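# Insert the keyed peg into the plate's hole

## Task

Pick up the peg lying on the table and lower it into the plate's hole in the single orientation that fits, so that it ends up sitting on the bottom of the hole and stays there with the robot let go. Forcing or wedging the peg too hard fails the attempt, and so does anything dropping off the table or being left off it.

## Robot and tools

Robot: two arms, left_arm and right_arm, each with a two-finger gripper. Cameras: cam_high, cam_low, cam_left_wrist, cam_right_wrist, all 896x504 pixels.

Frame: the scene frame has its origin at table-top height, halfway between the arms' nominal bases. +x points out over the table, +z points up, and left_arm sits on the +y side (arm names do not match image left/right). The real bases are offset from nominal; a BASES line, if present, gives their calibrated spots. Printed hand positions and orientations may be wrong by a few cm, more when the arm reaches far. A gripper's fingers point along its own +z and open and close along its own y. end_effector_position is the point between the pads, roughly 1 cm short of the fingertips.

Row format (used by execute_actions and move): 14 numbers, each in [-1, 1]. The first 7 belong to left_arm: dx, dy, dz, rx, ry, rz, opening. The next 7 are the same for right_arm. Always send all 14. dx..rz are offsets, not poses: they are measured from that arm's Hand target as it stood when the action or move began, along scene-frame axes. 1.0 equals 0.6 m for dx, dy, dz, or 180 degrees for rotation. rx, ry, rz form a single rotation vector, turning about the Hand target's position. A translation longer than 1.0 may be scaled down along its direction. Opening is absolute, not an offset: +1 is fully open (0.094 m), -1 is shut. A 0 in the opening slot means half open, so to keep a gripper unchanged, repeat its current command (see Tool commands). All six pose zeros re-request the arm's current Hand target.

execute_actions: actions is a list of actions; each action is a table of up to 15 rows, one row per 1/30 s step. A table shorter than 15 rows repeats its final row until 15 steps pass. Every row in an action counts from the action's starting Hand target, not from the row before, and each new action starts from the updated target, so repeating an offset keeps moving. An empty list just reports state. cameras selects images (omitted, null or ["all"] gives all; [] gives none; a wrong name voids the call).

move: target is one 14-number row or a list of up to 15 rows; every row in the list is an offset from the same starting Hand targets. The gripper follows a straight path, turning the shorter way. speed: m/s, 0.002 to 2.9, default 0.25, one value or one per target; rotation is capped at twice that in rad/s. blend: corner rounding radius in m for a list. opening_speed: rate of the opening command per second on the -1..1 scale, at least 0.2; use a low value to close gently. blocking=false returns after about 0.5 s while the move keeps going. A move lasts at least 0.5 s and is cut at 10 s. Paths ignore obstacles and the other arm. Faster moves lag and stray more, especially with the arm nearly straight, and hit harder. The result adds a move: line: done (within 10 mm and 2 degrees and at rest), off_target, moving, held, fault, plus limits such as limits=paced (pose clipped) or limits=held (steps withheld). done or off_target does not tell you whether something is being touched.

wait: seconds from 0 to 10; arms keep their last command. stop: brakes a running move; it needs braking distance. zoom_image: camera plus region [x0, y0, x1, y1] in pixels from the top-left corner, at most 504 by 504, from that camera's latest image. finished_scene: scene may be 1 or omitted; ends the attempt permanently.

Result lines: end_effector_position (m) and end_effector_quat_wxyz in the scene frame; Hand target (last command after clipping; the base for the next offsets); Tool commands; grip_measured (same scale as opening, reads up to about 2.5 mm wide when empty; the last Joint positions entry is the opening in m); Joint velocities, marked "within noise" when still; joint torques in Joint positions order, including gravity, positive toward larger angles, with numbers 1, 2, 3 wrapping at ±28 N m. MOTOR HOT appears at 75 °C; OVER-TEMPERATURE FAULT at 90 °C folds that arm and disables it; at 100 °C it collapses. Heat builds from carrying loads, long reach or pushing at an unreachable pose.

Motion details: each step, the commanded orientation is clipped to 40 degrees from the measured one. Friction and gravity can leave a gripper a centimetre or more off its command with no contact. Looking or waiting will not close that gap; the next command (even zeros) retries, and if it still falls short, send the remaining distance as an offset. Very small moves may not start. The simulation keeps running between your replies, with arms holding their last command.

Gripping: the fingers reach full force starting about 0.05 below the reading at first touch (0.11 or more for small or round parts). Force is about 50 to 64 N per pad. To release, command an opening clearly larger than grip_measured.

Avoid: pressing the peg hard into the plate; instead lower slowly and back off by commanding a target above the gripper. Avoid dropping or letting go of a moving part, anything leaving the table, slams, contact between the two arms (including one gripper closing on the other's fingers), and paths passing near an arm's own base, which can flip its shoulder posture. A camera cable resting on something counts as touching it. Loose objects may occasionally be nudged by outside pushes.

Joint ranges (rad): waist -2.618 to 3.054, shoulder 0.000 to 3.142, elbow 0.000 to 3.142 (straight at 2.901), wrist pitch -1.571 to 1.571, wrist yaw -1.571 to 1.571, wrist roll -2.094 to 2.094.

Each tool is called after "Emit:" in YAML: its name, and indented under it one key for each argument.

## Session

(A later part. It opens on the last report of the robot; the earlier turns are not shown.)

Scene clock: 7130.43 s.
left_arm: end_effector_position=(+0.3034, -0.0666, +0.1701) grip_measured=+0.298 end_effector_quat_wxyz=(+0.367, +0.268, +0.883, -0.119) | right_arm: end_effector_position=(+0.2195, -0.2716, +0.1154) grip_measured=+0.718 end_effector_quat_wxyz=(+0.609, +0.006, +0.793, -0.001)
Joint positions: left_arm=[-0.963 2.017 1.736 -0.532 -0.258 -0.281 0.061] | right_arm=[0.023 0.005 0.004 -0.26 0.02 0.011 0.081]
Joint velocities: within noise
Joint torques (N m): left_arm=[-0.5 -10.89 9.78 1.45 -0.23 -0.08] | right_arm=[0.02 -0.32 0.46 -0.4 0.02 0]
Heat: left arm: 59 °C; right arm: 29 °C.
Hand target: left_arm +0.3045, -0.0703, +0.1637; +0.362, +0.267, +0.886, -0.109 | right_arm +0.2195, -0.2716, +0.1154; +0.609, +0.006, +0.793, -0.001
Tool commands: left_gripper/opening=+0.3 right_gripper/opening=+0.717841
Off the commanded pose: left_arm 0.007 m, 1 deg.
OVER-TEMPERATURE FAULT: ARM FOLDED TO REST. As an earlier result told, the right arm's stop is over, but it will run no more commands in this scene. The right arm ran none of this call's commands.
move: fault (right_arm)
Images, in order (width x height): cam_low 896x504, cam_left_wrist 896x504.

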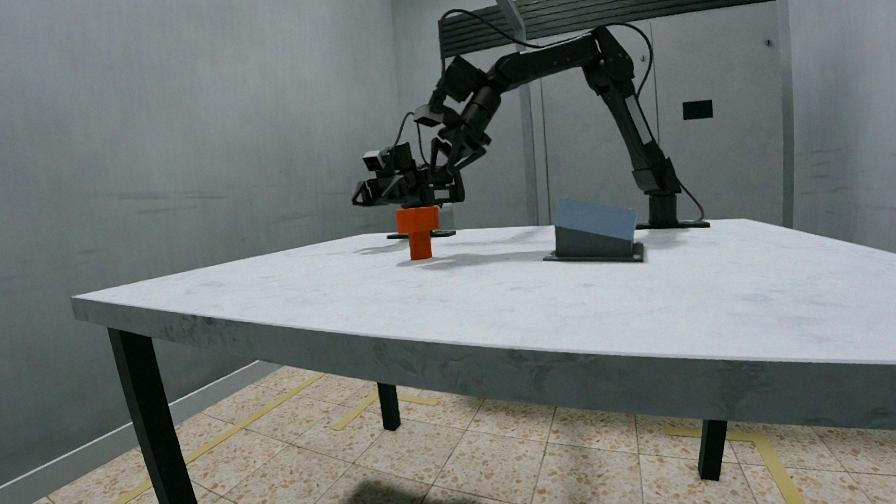

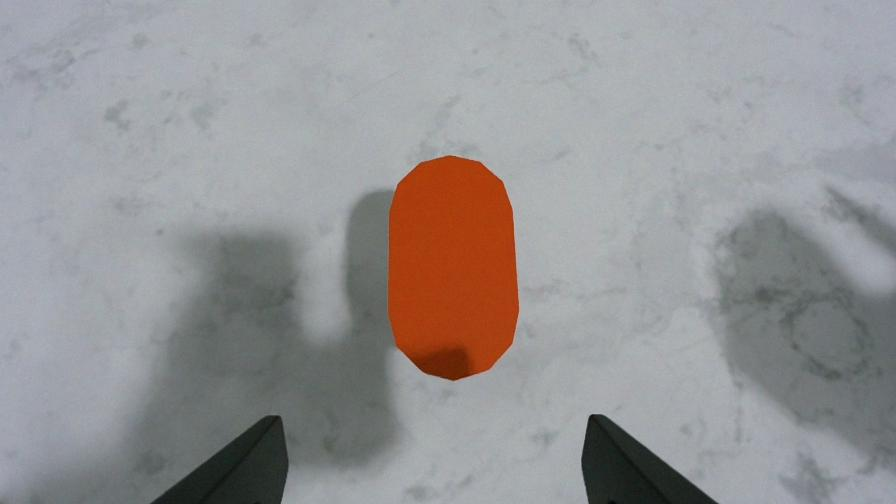

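Emit:
execute_actions:
  actions: []

Scene clock: 7180.63 s.
left_arm: end_effector_position=(+0.3033, -0.0664, +0.1700) grip_measured=+0.298 end_effector_quat_wxyz=(+0.367, +0.268, +0.883, -0.118) | right_arm: end_effector_position=(+0.2195, -0.2716, +0.1154) grip_measured=+0.718 end_effector_quat_wxyz=(+0.609, +0.006, +0.793, -0.001)
Joint positions: left_arm=[-0.963 2.017 1.736 -0.533 -0.258 -0.282 0.061] | right_arm=[0.023 0.005 0.004 -0.26 0.02 0.011 0.081]
Joint velocities: within noise
Joint torques (N m): left_arm=[-0.49 -10.89 9.77 1.43 -0.23 -0.08] | right_arm=[0.02 -0.32 0.46 -0.4 0.01 0]
Heat: left arm: 61 °C; right arm: 29 °C.
Hand target: left_arm +0.3045, -0.0703, +0.1637; +0.362, +0.267, +0.886, -0.109 | right_arm +0.2195, -0.2716, +0.1154; +0.609, +0.006, +0.793, -0.001
Tool commands: left_gripper/opening=+0.3 right_gripper/opening=+0.717841
Off the commanded pose: left_arm 0.007 m, 1 deg.
OVER-TEMPERATURE FAULT: ARM FOLDED TO REST. As an earlier result told, the right arm's stop is over, but it will run no more commands in this scene.

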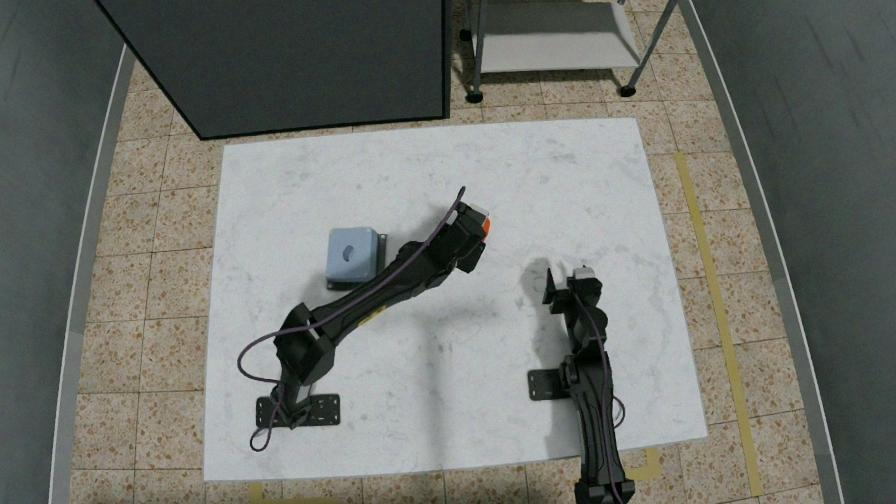

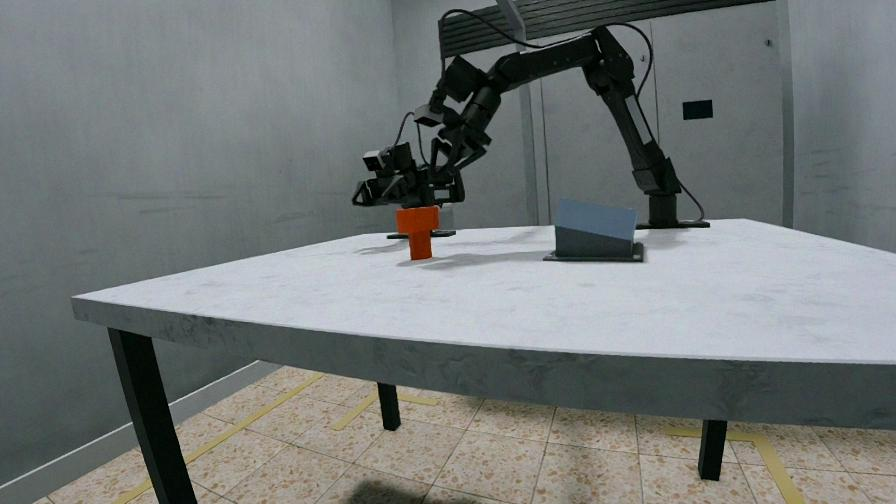

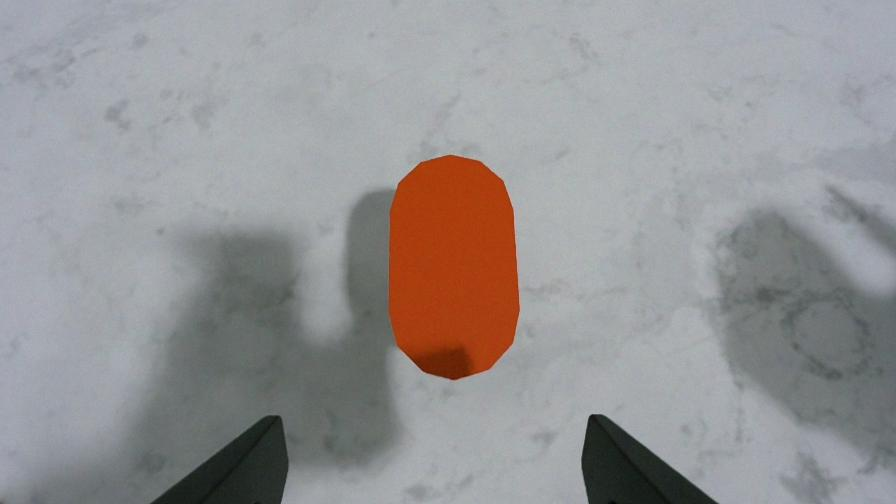

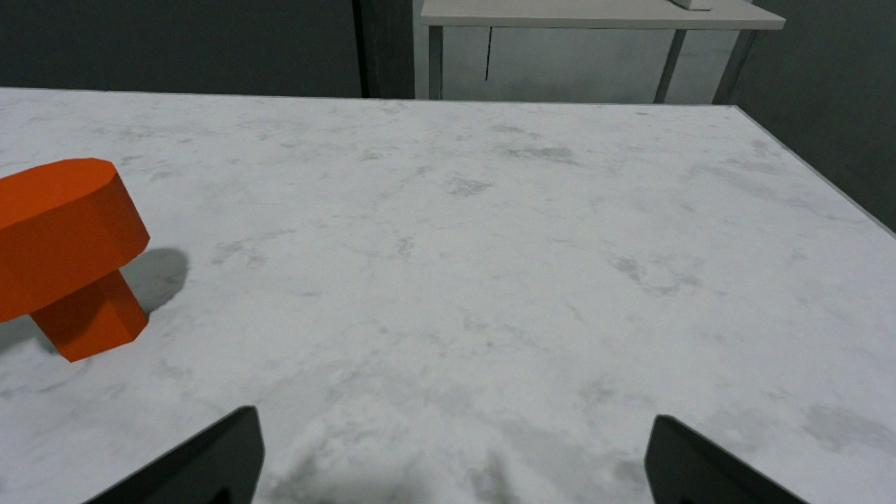

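Emit:
move:
  target: [0.0283, -0.0273, -0.0648, 0, 0, 0.004, 0.3, 0, 0, 0, 0, 0, 0, 0.45]
  speed: 0.08
  cameras: ["cam_low", "cam_left_wrist"]

Scene clock: 7239.63 s.
left_arm: end_effector_position=(+0.3154, -0.0834, +0.1291) grip_measured=+0.298 end_effector_quat_wxyz=(+0.360, +0.268, +0.886, -0.112) | right_arm: end_effector_position=(+0.2195, -0.2716, +0.1154) grip_measured=+0.718 end_effector_quat_wxyz=(+0.609, +0.006, +0.793, -0.001)
Joint positions: left_arm=[-0.963 2.131 1.758 -0.46 -0.261 -0.286 0.061] | right_arm=[0.023 0.005 0.004 -0.26 0.02 0.011 0.081]
Joint velocities: within noise
Joint torques (N m): left_arm=[0.1 -12 9.65 1.57 -0.24 -0.08] | right_arm=[0.03 -0.32 0.46 -0.4 0.02 0]
Heat: left arm: 61 °C; right arm: 29 °C.
Hand target: left_arm +0.3215, -0.0867, +0.1251; +0.363, +0.261, +0.888, -0.107 | right_arm +0.2195, -0.2716, +0.1154; +0.609, +0.006, +0.793, -0.001
Tool commands: left_gripper/opening=+0.3 right_gripper/opening=+0.717841
Off the commanded pose: left_arm 0.008 m, 1 deg.
OVER-TEMPERATURE FAULT: ARM FOLDED TO REST. As an earlier result told, the right arm's stop is over, but it will run no more commands in this scene. The right arm ran none of this call's commands.
move: fault (right_arm)
Images, in order (width x height): cam_low 896x504, cam_left_wrist 896x504.

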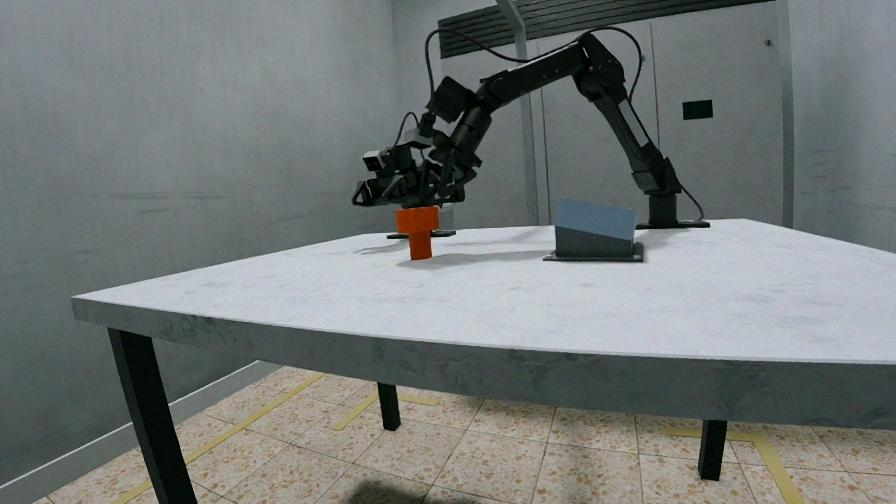

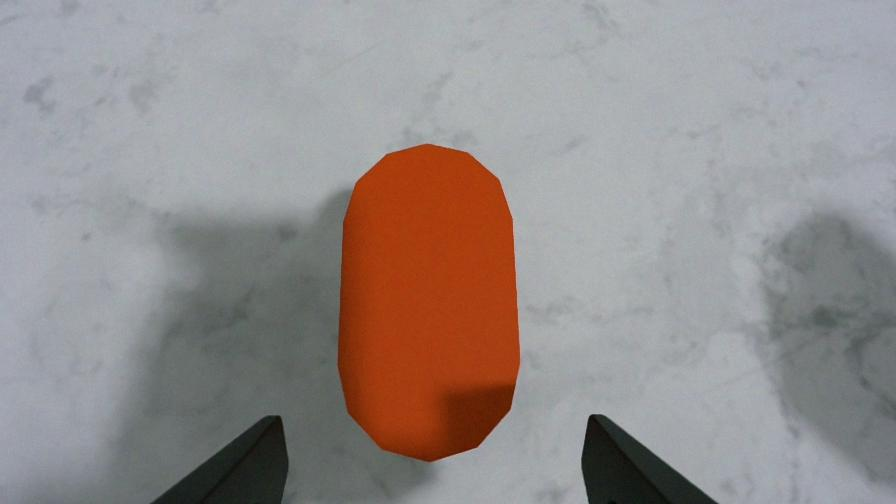

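Emit:
move:
  target: [0.0275, -0.0145, -0.0275, 0, 0, 0, 0.3, 0, 0, 0, 0, 0, 0, 0.45]
  speed: 0.06
  cameras: ["cam_low", "cam_left_wrist"]

Scene clock: 7285.40 s.
left_arm: end_effector_position=(+0.3303, -0.0936, +0.1147) grip_measured=+0.298 end_effector_quat_wxyz=(+0.363, +0.263, +0.887, -0.112) | right_arm: end_effector_position=(+0.2195, -0.2716, +0.1154) grip_measured=+0.718 end_effector_quat_wxyz=(+0.609, +0.006, +0.793, -0.001)
Joint positions: left_arm=[-0.952 2.209 1.82 -0.438 -0.261 -0.284 0.061] | right_arm=[0.023 0.005 0.004 -0.26 0.02 0.011 0.081]
Joint velocities: within noise
Joint torques (N m): left_arm=[0.59 -12.53 9.63 1.58 -0.12 0.03] | right_arm=[0.01 -0.32 0.46 -0.4 0.02 0]
Heat: left arm: 56 °C; right arm: 29 °C.
Hand target: left_arm +0.3379, -0.0954, +0.1084; +0.363, +0.262, +0.888, -0.107 | right_arm +0.2195, -0.2716, +0.1154; +0.609, +0.006, +0.793, -0.001
Tool commands: left_gripper/opening=+0.3 right_gripper/opening=+0.717841
Off the commanded pose: left_arm 0.010 m, 1 deg.
OVER-TEMPERATURE FAULT: ARM FOLDED TO REST. As an earlier result told, the right arm's stop is over, but it will run no more commands in this scene. The right arm ran none of this call's commands.
move: fault (right_arm)
Images, in order (width x height): cam_low 896x504, cam_left_wrist 896x504.

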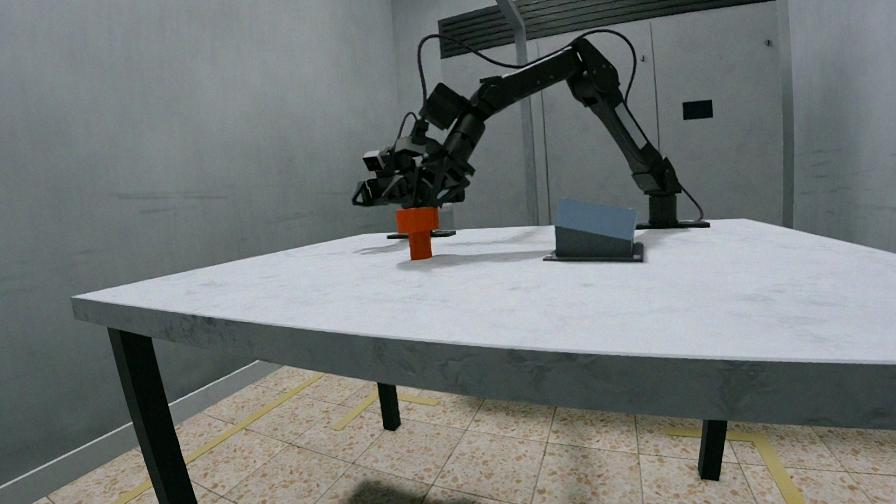

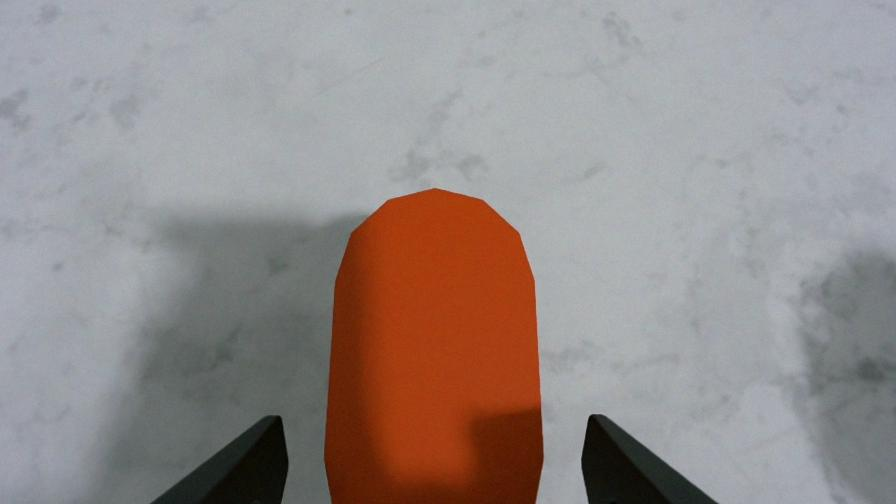

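Emit:
move:
  target: [0.0240, -0.0138, -0.0367, 0, 0, 0, 0.3, 0, 0, 0, 0, 0, 0, 0.45]
  speed: 0.05
  cameras: ["cam_low", "cam_left_wrist"]

Scene clock: 7319.20 s.
left_arm: end_effector_position=(+0.3452, -0.1018, +0.0944) grip_measured=+0.298 end_effector_quat_wxyz=(+0.364, +0.262, +0.887, -0.111) | right_arm: end_effector_position=(+0.2195, -0.2716, +0.1154) grip_measured=+0.718 end_effector_quat_wxyz=(+0.609, +0.006, +0.793, -0.001)
Joint positions: left_arm=[-0.938 2.288 1.868 -0.404 -0.255 -0.274 0.061] | right_arm=[0.023 0.005 0.004 -0.26 0.02 0.011 0.081]
Joint velocities: within noise
Joint torques (N m): left_arm=[0.59 -13 9.62 1.59 -0.11 0.04] | right_arm=[0.02 -0.32 0.46 -0.4 0.02 0]
Heat: left arm: 64 °C; right arm: 29 °C.
Hand target: left_arm +0.3523, -0.1036, +0.0863; +0.363, +0.262, +0.888, -0.107 | right_arm +0.2195, -0.2716, +0.1154; +0.609, +0.006, +0.793, -0.001
Tool commands: left_gripper/opening=+0.3 right_gripper/opening=+0.717841
Off the commanded pose: left_arm 0.011 m, 0 deg.
OVER-TEMPERATURE FAULT: ARM FOLDED TO REST. As an earlier result told, the right arm's stop is over, but it will run no more commands in this scene. The right arm ran none of this call's commands.
move: fault (right_arm), off_target (left_arm)
Images, in order (width x height): cam_low 896x504, cam_left_wrist 896x504.

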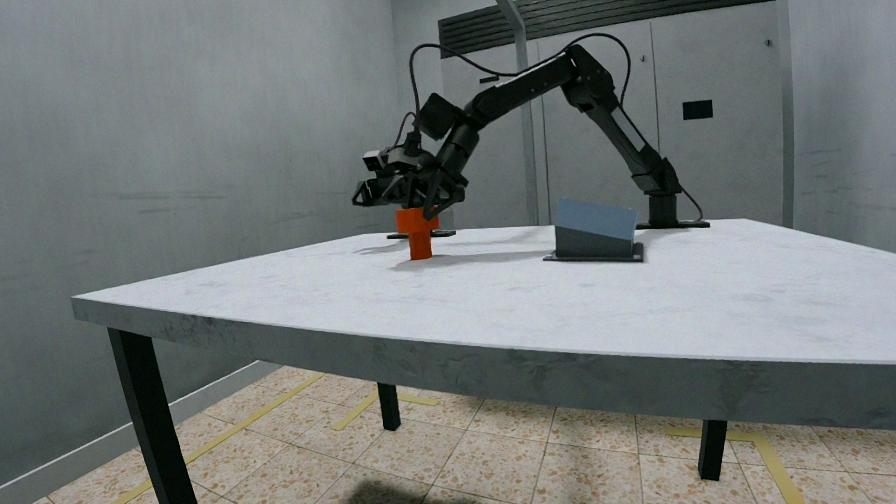

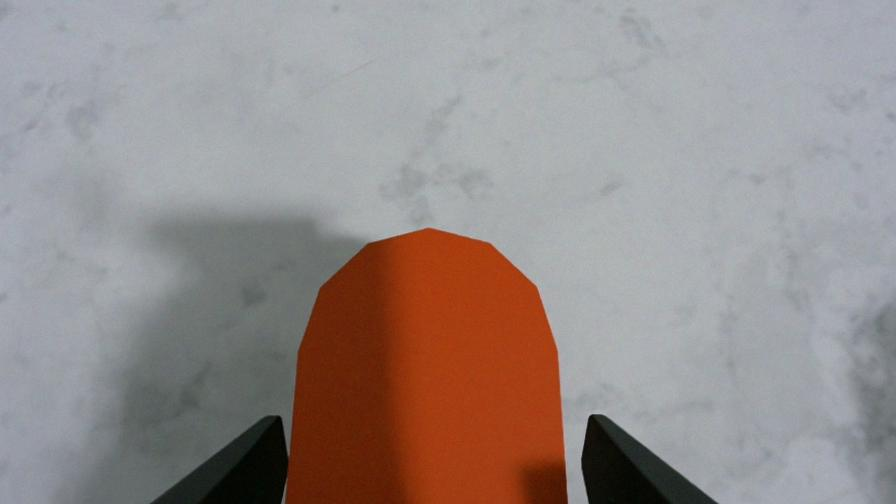

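Emit:
move:
  target: [0, 0, 0, 0, 0, 0, -0.4, 0, 0, 0, 0, 0, 0, 0.45]
  speed: 0.05
  opening_speed: 0.5
  cameras: ["cam_low", "cam_left_wrist"]

Scene clock: 7336.27 s.
left_arm: end_effector_position=(+0.3451, -0.1022, +0.0946) grip_measured=-0.060 end_effector_quat_wxyz=(+0.365, +0.262, +0.886, -0.112) | right_arm: end_effector_position=(+0.2195, -0.2716, +0.1154) grip_measured=+0.718 end_effector_quat_wxyz=(+0.609, +0.006, +0.793, -0.001)
Joint positions: left_arm=[-0.938 2.288 1.868 -0.402 -0.254 -0.273 0.044] | right_arm=[0.023 0.005 0.004 -0.26 0.02 0.011 0.081]
Joint velocities: within noise
Joint torques (N m): left_arm=[0.61 -13.01 9.66 1.58 -0.11 0.03] | right_arm=[0.02 -0.32 0.46 -0.39 0.02 0]
Heat: left arm: 64 °C; right arm: 29 °C.
Hand target: left_arm +0.3523, -0.1037, +0.0863; +0.363, +0.262, +0.888, -0.107 | right_arm +0.2195, -0.2716, +0.1154; +0.609, +0.006, +0.793, -0.001
Tool commands: left_gripper/opening=-0.4 right_gripper/opening=+0.717841
Off the commanded pose: left_arm 0.011 m, 1 deg.
OVER-TEMPERATURE FAULT: ARM FOLDED TO REST. As an earlier result told, the right arm's stop is over, but it will run no more commands in this scene. The right arm ran none of this call's commands.
move: fault (right_arm), off_target (left_arm)
Images, in order (width x height): cam_low 896x504, cam_left_wrist 896x504.

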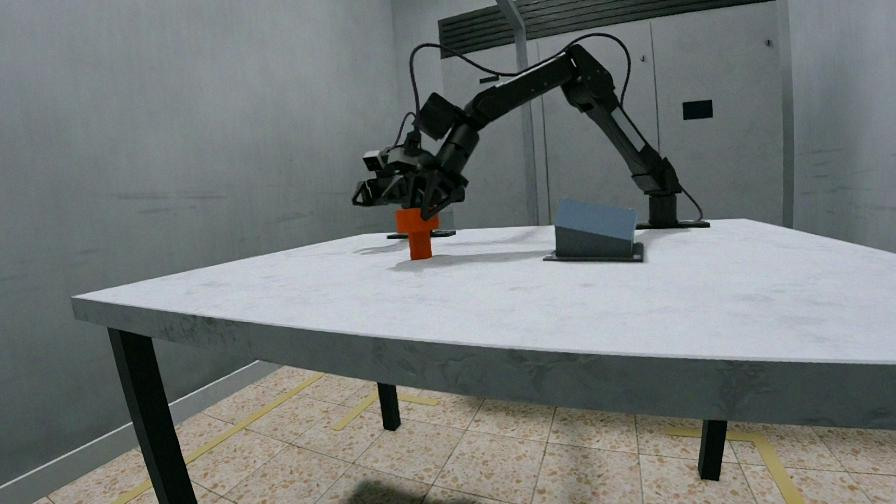

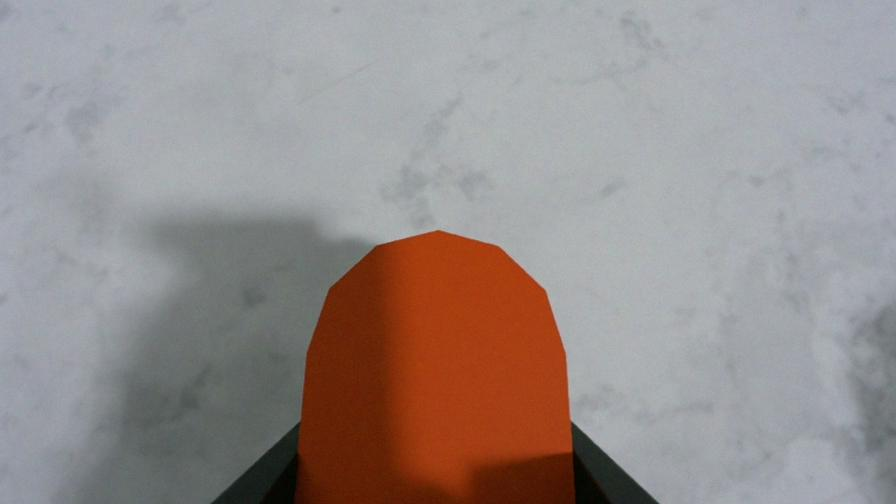

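Emit:
move:
  target: [0, 0, 0.16, 0, 0, 0, -0.4, 0, 0, 0, 0, 0, 0, 0.45]
  speed: 0.08
  cameras: ["cam_high", "cam_low", "cam_left_wrist"]

Scene clock: 7388.27 s.
left_arm: end_effector_position=(+0.3437, -0.1015, +0.1806) grip_measured=-0.060 end_effector_quat_wxyz=(+0.356, +0.266, +0.890, -0.107) | right_arm: end_effector_position=(+0.2195, -0.2716, +0.1154) grip_measured=+0.718 end_effector_quat_wxyz=(+0.609, +0.006, +0.793, -0.001)
Joint positions: left_arm=[-0.938 2.303 2.251 -0.793 -0.25 -0.272 0.044] | right_arm=[0.023 0.005 0.004 -0.26 0.02 0.011 0.081]
Joint velocities: within noise
Joint torques (N m): left_arm=[0.61 -13.98 10.14 1.61 -0.14 0.01] | right_arm=[0.02 -0.32 0.46 -0.4 0.02 0]
Heat: left arm: 65 °C; right arm: 29 °C.
Hand target: left_arm +0.3523, -0.1037, +0.1824; +0.363, +0.262, +0.888, -0.107 | right_arm +0.2195, -0.2716, +0.1154; +0.609, +0.006, +0.793, -0.001
Tool commands: left_gripper/opening=-0.4 right_gripper/opening=+0.717841
Off the commanded pose: left_arm 0.009 m, 1 deg.
OVER-TEMPERATURE FAULT: ARM FOLDED TO REST. As an earlier result told, the right arm's stop is over, but it will run no more commands in this scene. The right arm ran none of this call's commands.
move: fault (right_arm)
Images, in order (width x height): cam_high 896x504, cam_low 896x504, cam_left_wrist 896x504.

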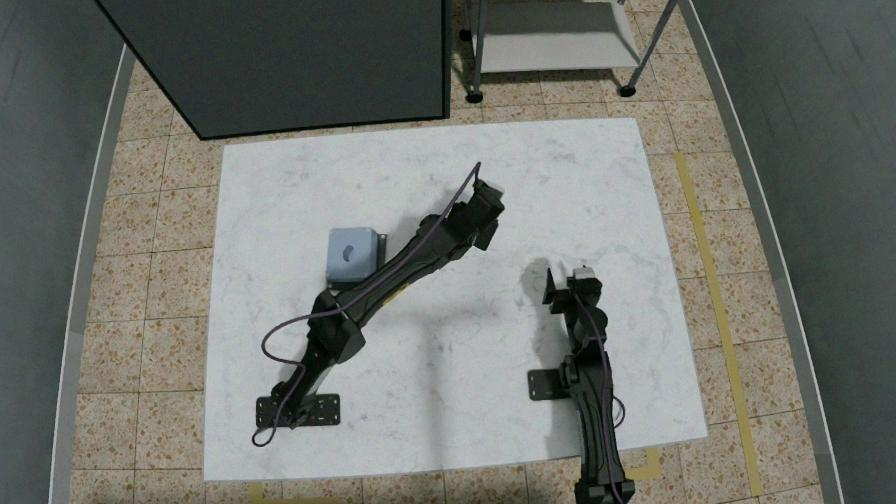

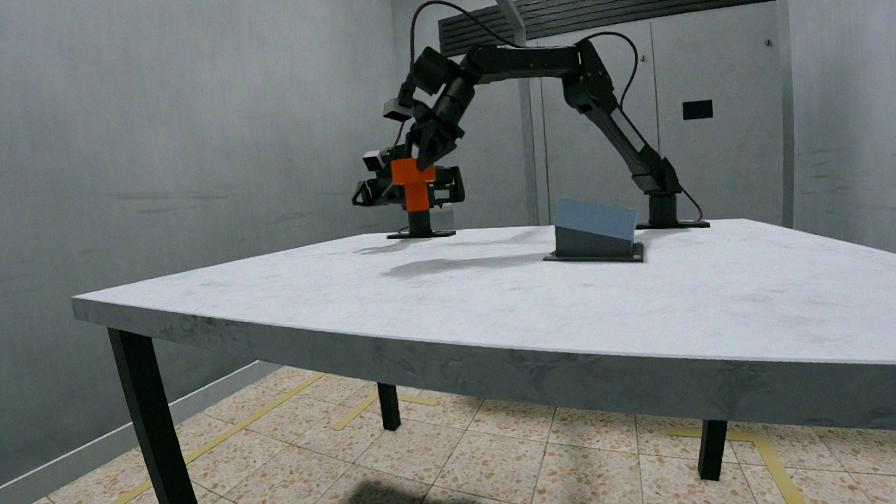

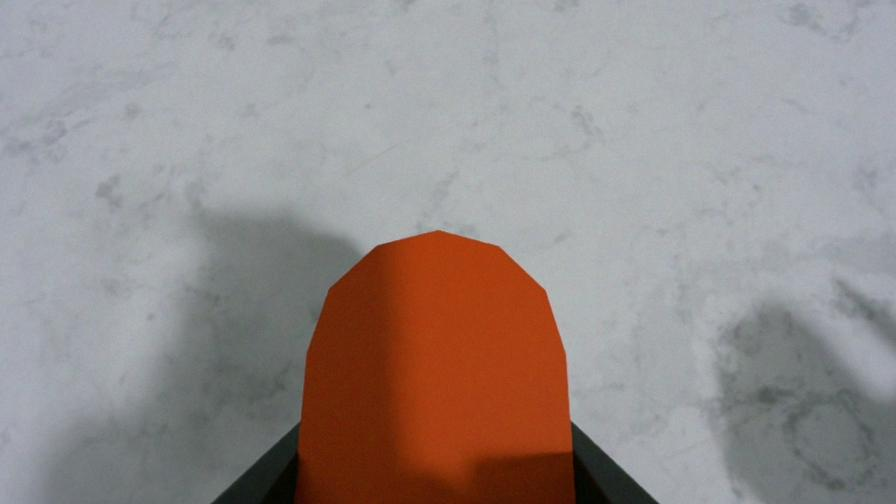

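Emit:
move:
  target: [-0.0688, 0.5945, 0.046, -0.0686, -0.0058, 0.1385, -0.4, 0, 0, 0, 0, 0, 0, 0.45]
  speed: 0.15

Scene clock: 7399.20 s.
left_arm: end_effector_position=(+0.3133, +0.2514, +0.2034) grip_measured=-0.060 end_effector_quat_wxyz=(+0.400, +0.023, +0.909, -0.114) | right_arm: end_effector_position=(+0.2195, -0.2716, +0.1154) grip_measured=+0.718 end_effector_quat_wxyz=(+0.609, +0.006, +0.793, -0.001)
Joint positions: left_arm=[-0.299 1.248 0.996 -0.461 -0.005 -0.259 0.044] | right_arm=[0.023 0.005 0.004 -0.26 0.02 0.011 0.081]
Joint velocities: within noise
Joint torques (N m): left_arm=[0.38 -7.76 6.52 1.82 0.05 0.04] | right_arm=[0.02 -0.32 0.46 -0.4 0.02 0]
Heat: left arm: 66 °C; right arm: 29 °C.
Hand target: left_arm +0.3110, +0.2530, +0.2099; +0.411, +0.025, +0.903, -0.118 | right_arm +0.2195, -0.2716, +0.1154; +0.609, +0.006, +0.793, -0.001
Tool commands: left_gripper/opening=-0.4 right_gripper/opening=+0.717841
Off the commanded pose: left_arm 0.007 m, 2 deg.
OVER-TEMPERATURE FAULT: ARM FOLDED TO REST. As an earlier result told, the right arm's stop is over, but it will run no more commands in this scene. The right arm ran none of this call's commands.
move: fault (right_arm)

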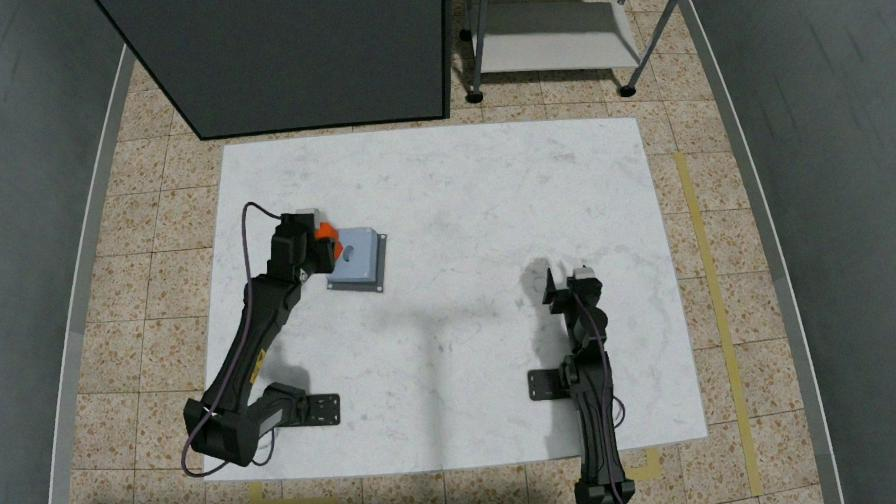

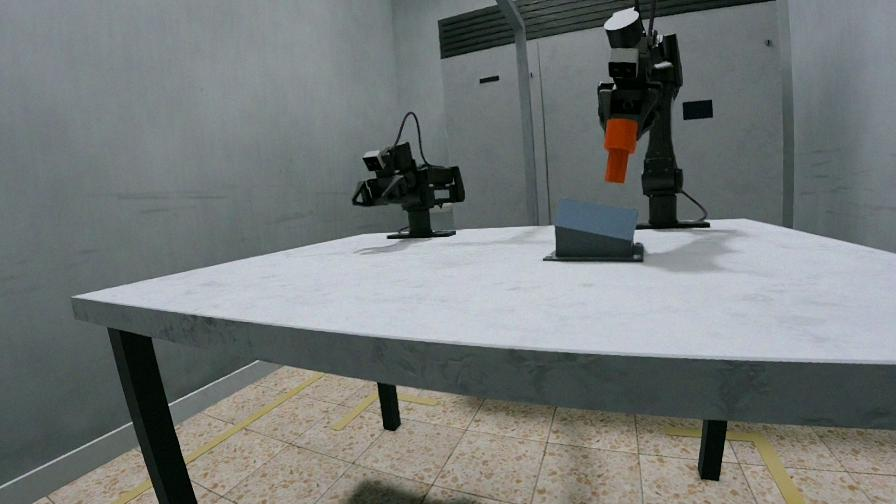

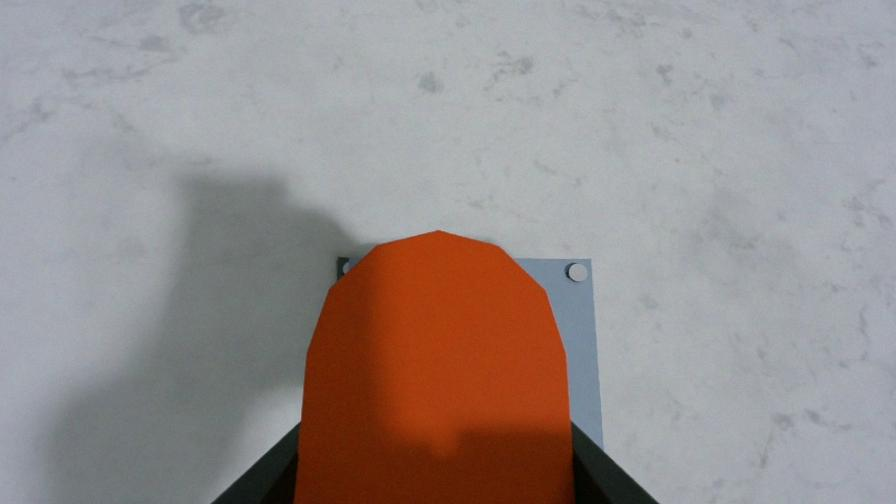

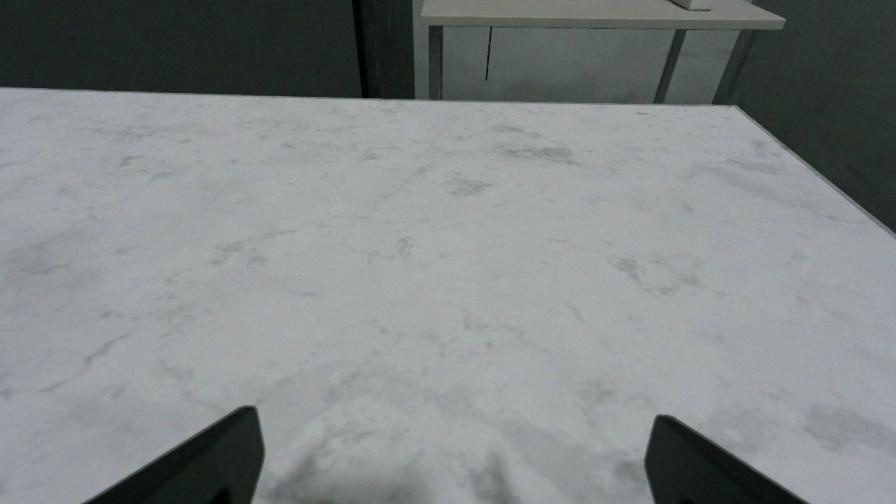

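Emit:
zoom_image:
  camera: "cam_low"
  region: [560, 110, 680, 270]

Emit:
zoom_image:
  camera: "cam_high"
  region: [280, 200, 400, 300]

Scaled by 3.150 from the camera's 896x504 image, which has a finer 1280x720 frame.

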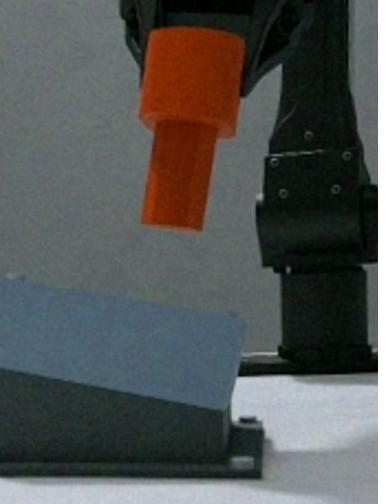

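Scaled by 4.200 from the camera's 896x504 image, which has a finer 1280x720 frame.

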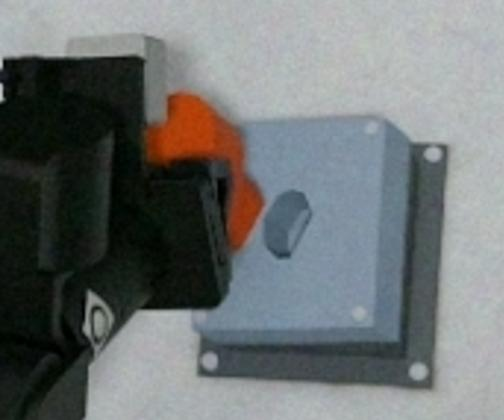

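Emit:
move:
  target: [0.0068, -0.0175, -0.0167, -0.0078, -0.0106, -0.0028, -0.4, 0, 0, 0, 0, 0, 0, 0.45]
  speed: 0.05
  cameras: ["cam_high", "cam_low", "cam_left_wrist"]

Emit:
zoom_image:
  camera: "cam_low"
  region: [570, 120, 650, 220]

Emit:
zoom_image:
  camera: "cam_high"
  region: [280, 200, 400, 300]

Emit:
zoom_image:
  camera: "cam_left_wrist"
  region: [290, 220, 650, 504]

Scene clock: 7534.73 s.
left_arm: end_effector_position=(+0.3149, +0.2463, +0.1910) grip_measured=-0.060 end_effector_quat_wxyz=(+0.409, +0.024, +0.904, -0.122) | right_arm: end_effector_position=(+0.2195, -0.2716, +0.1154) grip_measured=+0.718 end_effector_quat_wxyz=(+0.609, +0.006, +0.793, -0.001)
Joint positions: left_arm=[-0.31 1.248 0.929 -0.371 -0.004 -0.267 0.044] | right_arm=[0.023 0.005 0.004 -0.26 0.02 0.011 0.081]
Joint velocities: within noise
Joint torques (N m): left_arm=[-0.64 -7.21 6.65 2.02 0 -0.03] | right_arm=[0.03 -0.32 0.46 -0.4 0.01 0]
Heat: left arm: 52 °C; right arm: 29 °C.
Hand target: left_arm +0.3151, +0.2426, +0.1999; +0.426, +0.026, +0.895, -0.130 | right_arm +0.2195, -0.2716, +0.1154; +0.609, +0.006, +0.793, -0.001
Tool commands: left_gripper/opening=-0.4 right_gripper/opening=+0.717841
Off the commanded pose: left_arm 0.010 m, 2 deg.
OVER-TEMPERATURE FAULT: ARM FOLDED TO REST. As an earlier result told, the right arm's stop is over, but it will run no more commands in this scene. The right arm ran none of this call's commands.
move: fault (right_arm)
Images, in order (width x height): cam_high 896x504, cam_low 896x504, cam_left_wrist 896x504.

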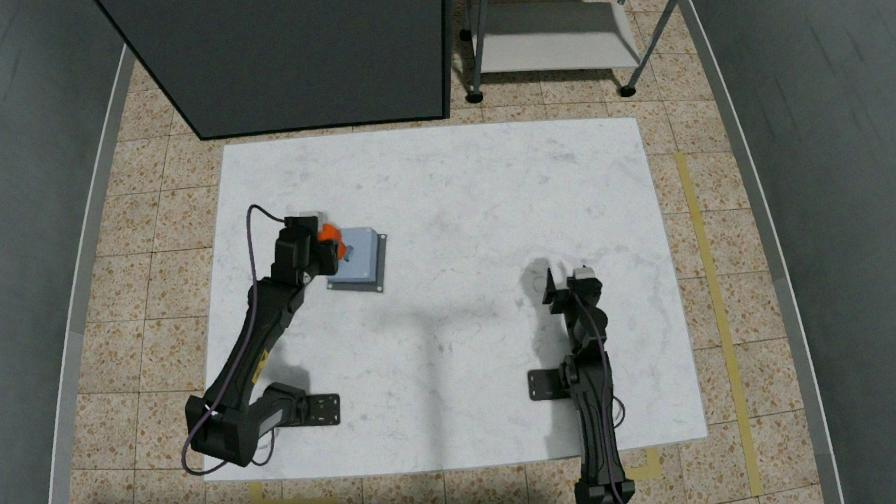

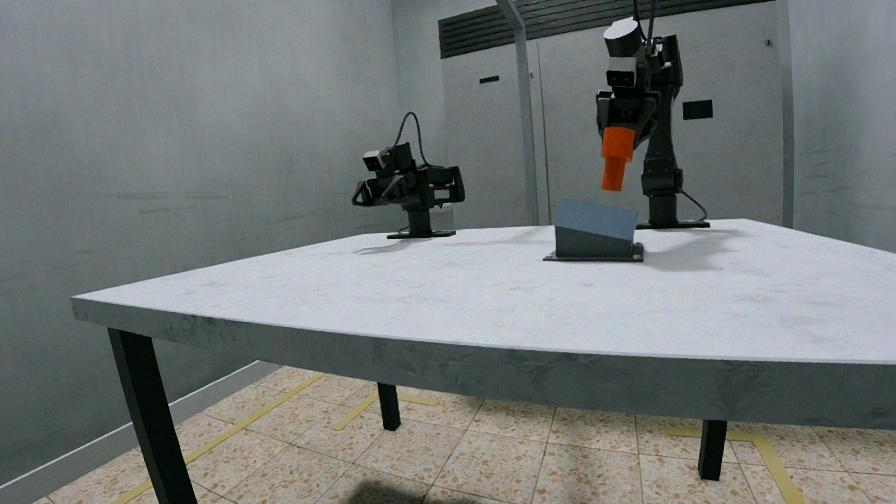

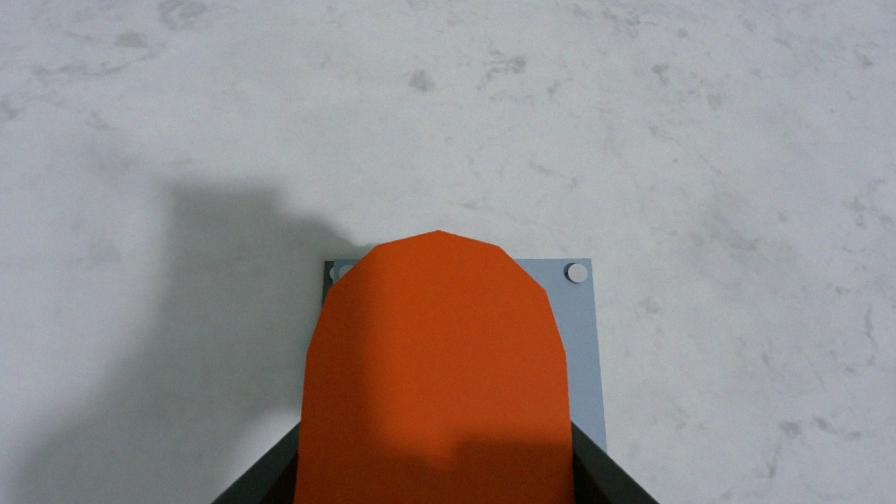

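Scaled by 5.040 from the camera's 896x504 image, which has a finer 1280x720 frame.

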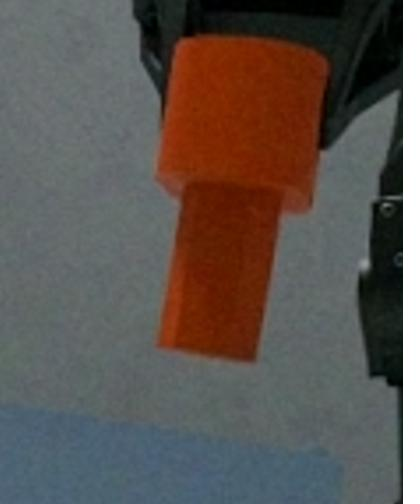

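Scaled by 4.200 from the camera's 896x504 image, which has a finer 1280x720 frame.

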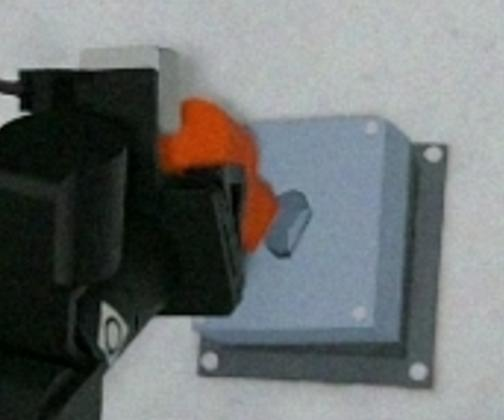

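Scaled by 1.400 from the camera's 896x504 image, which has a finer 1280x720 frame.

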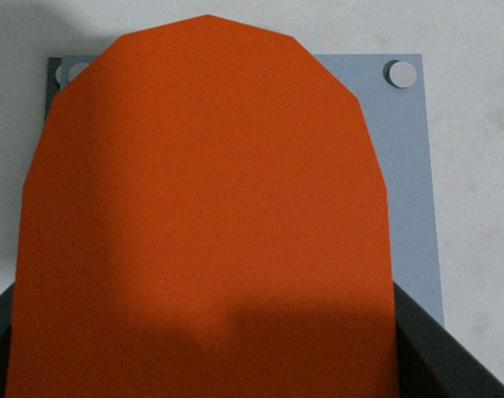

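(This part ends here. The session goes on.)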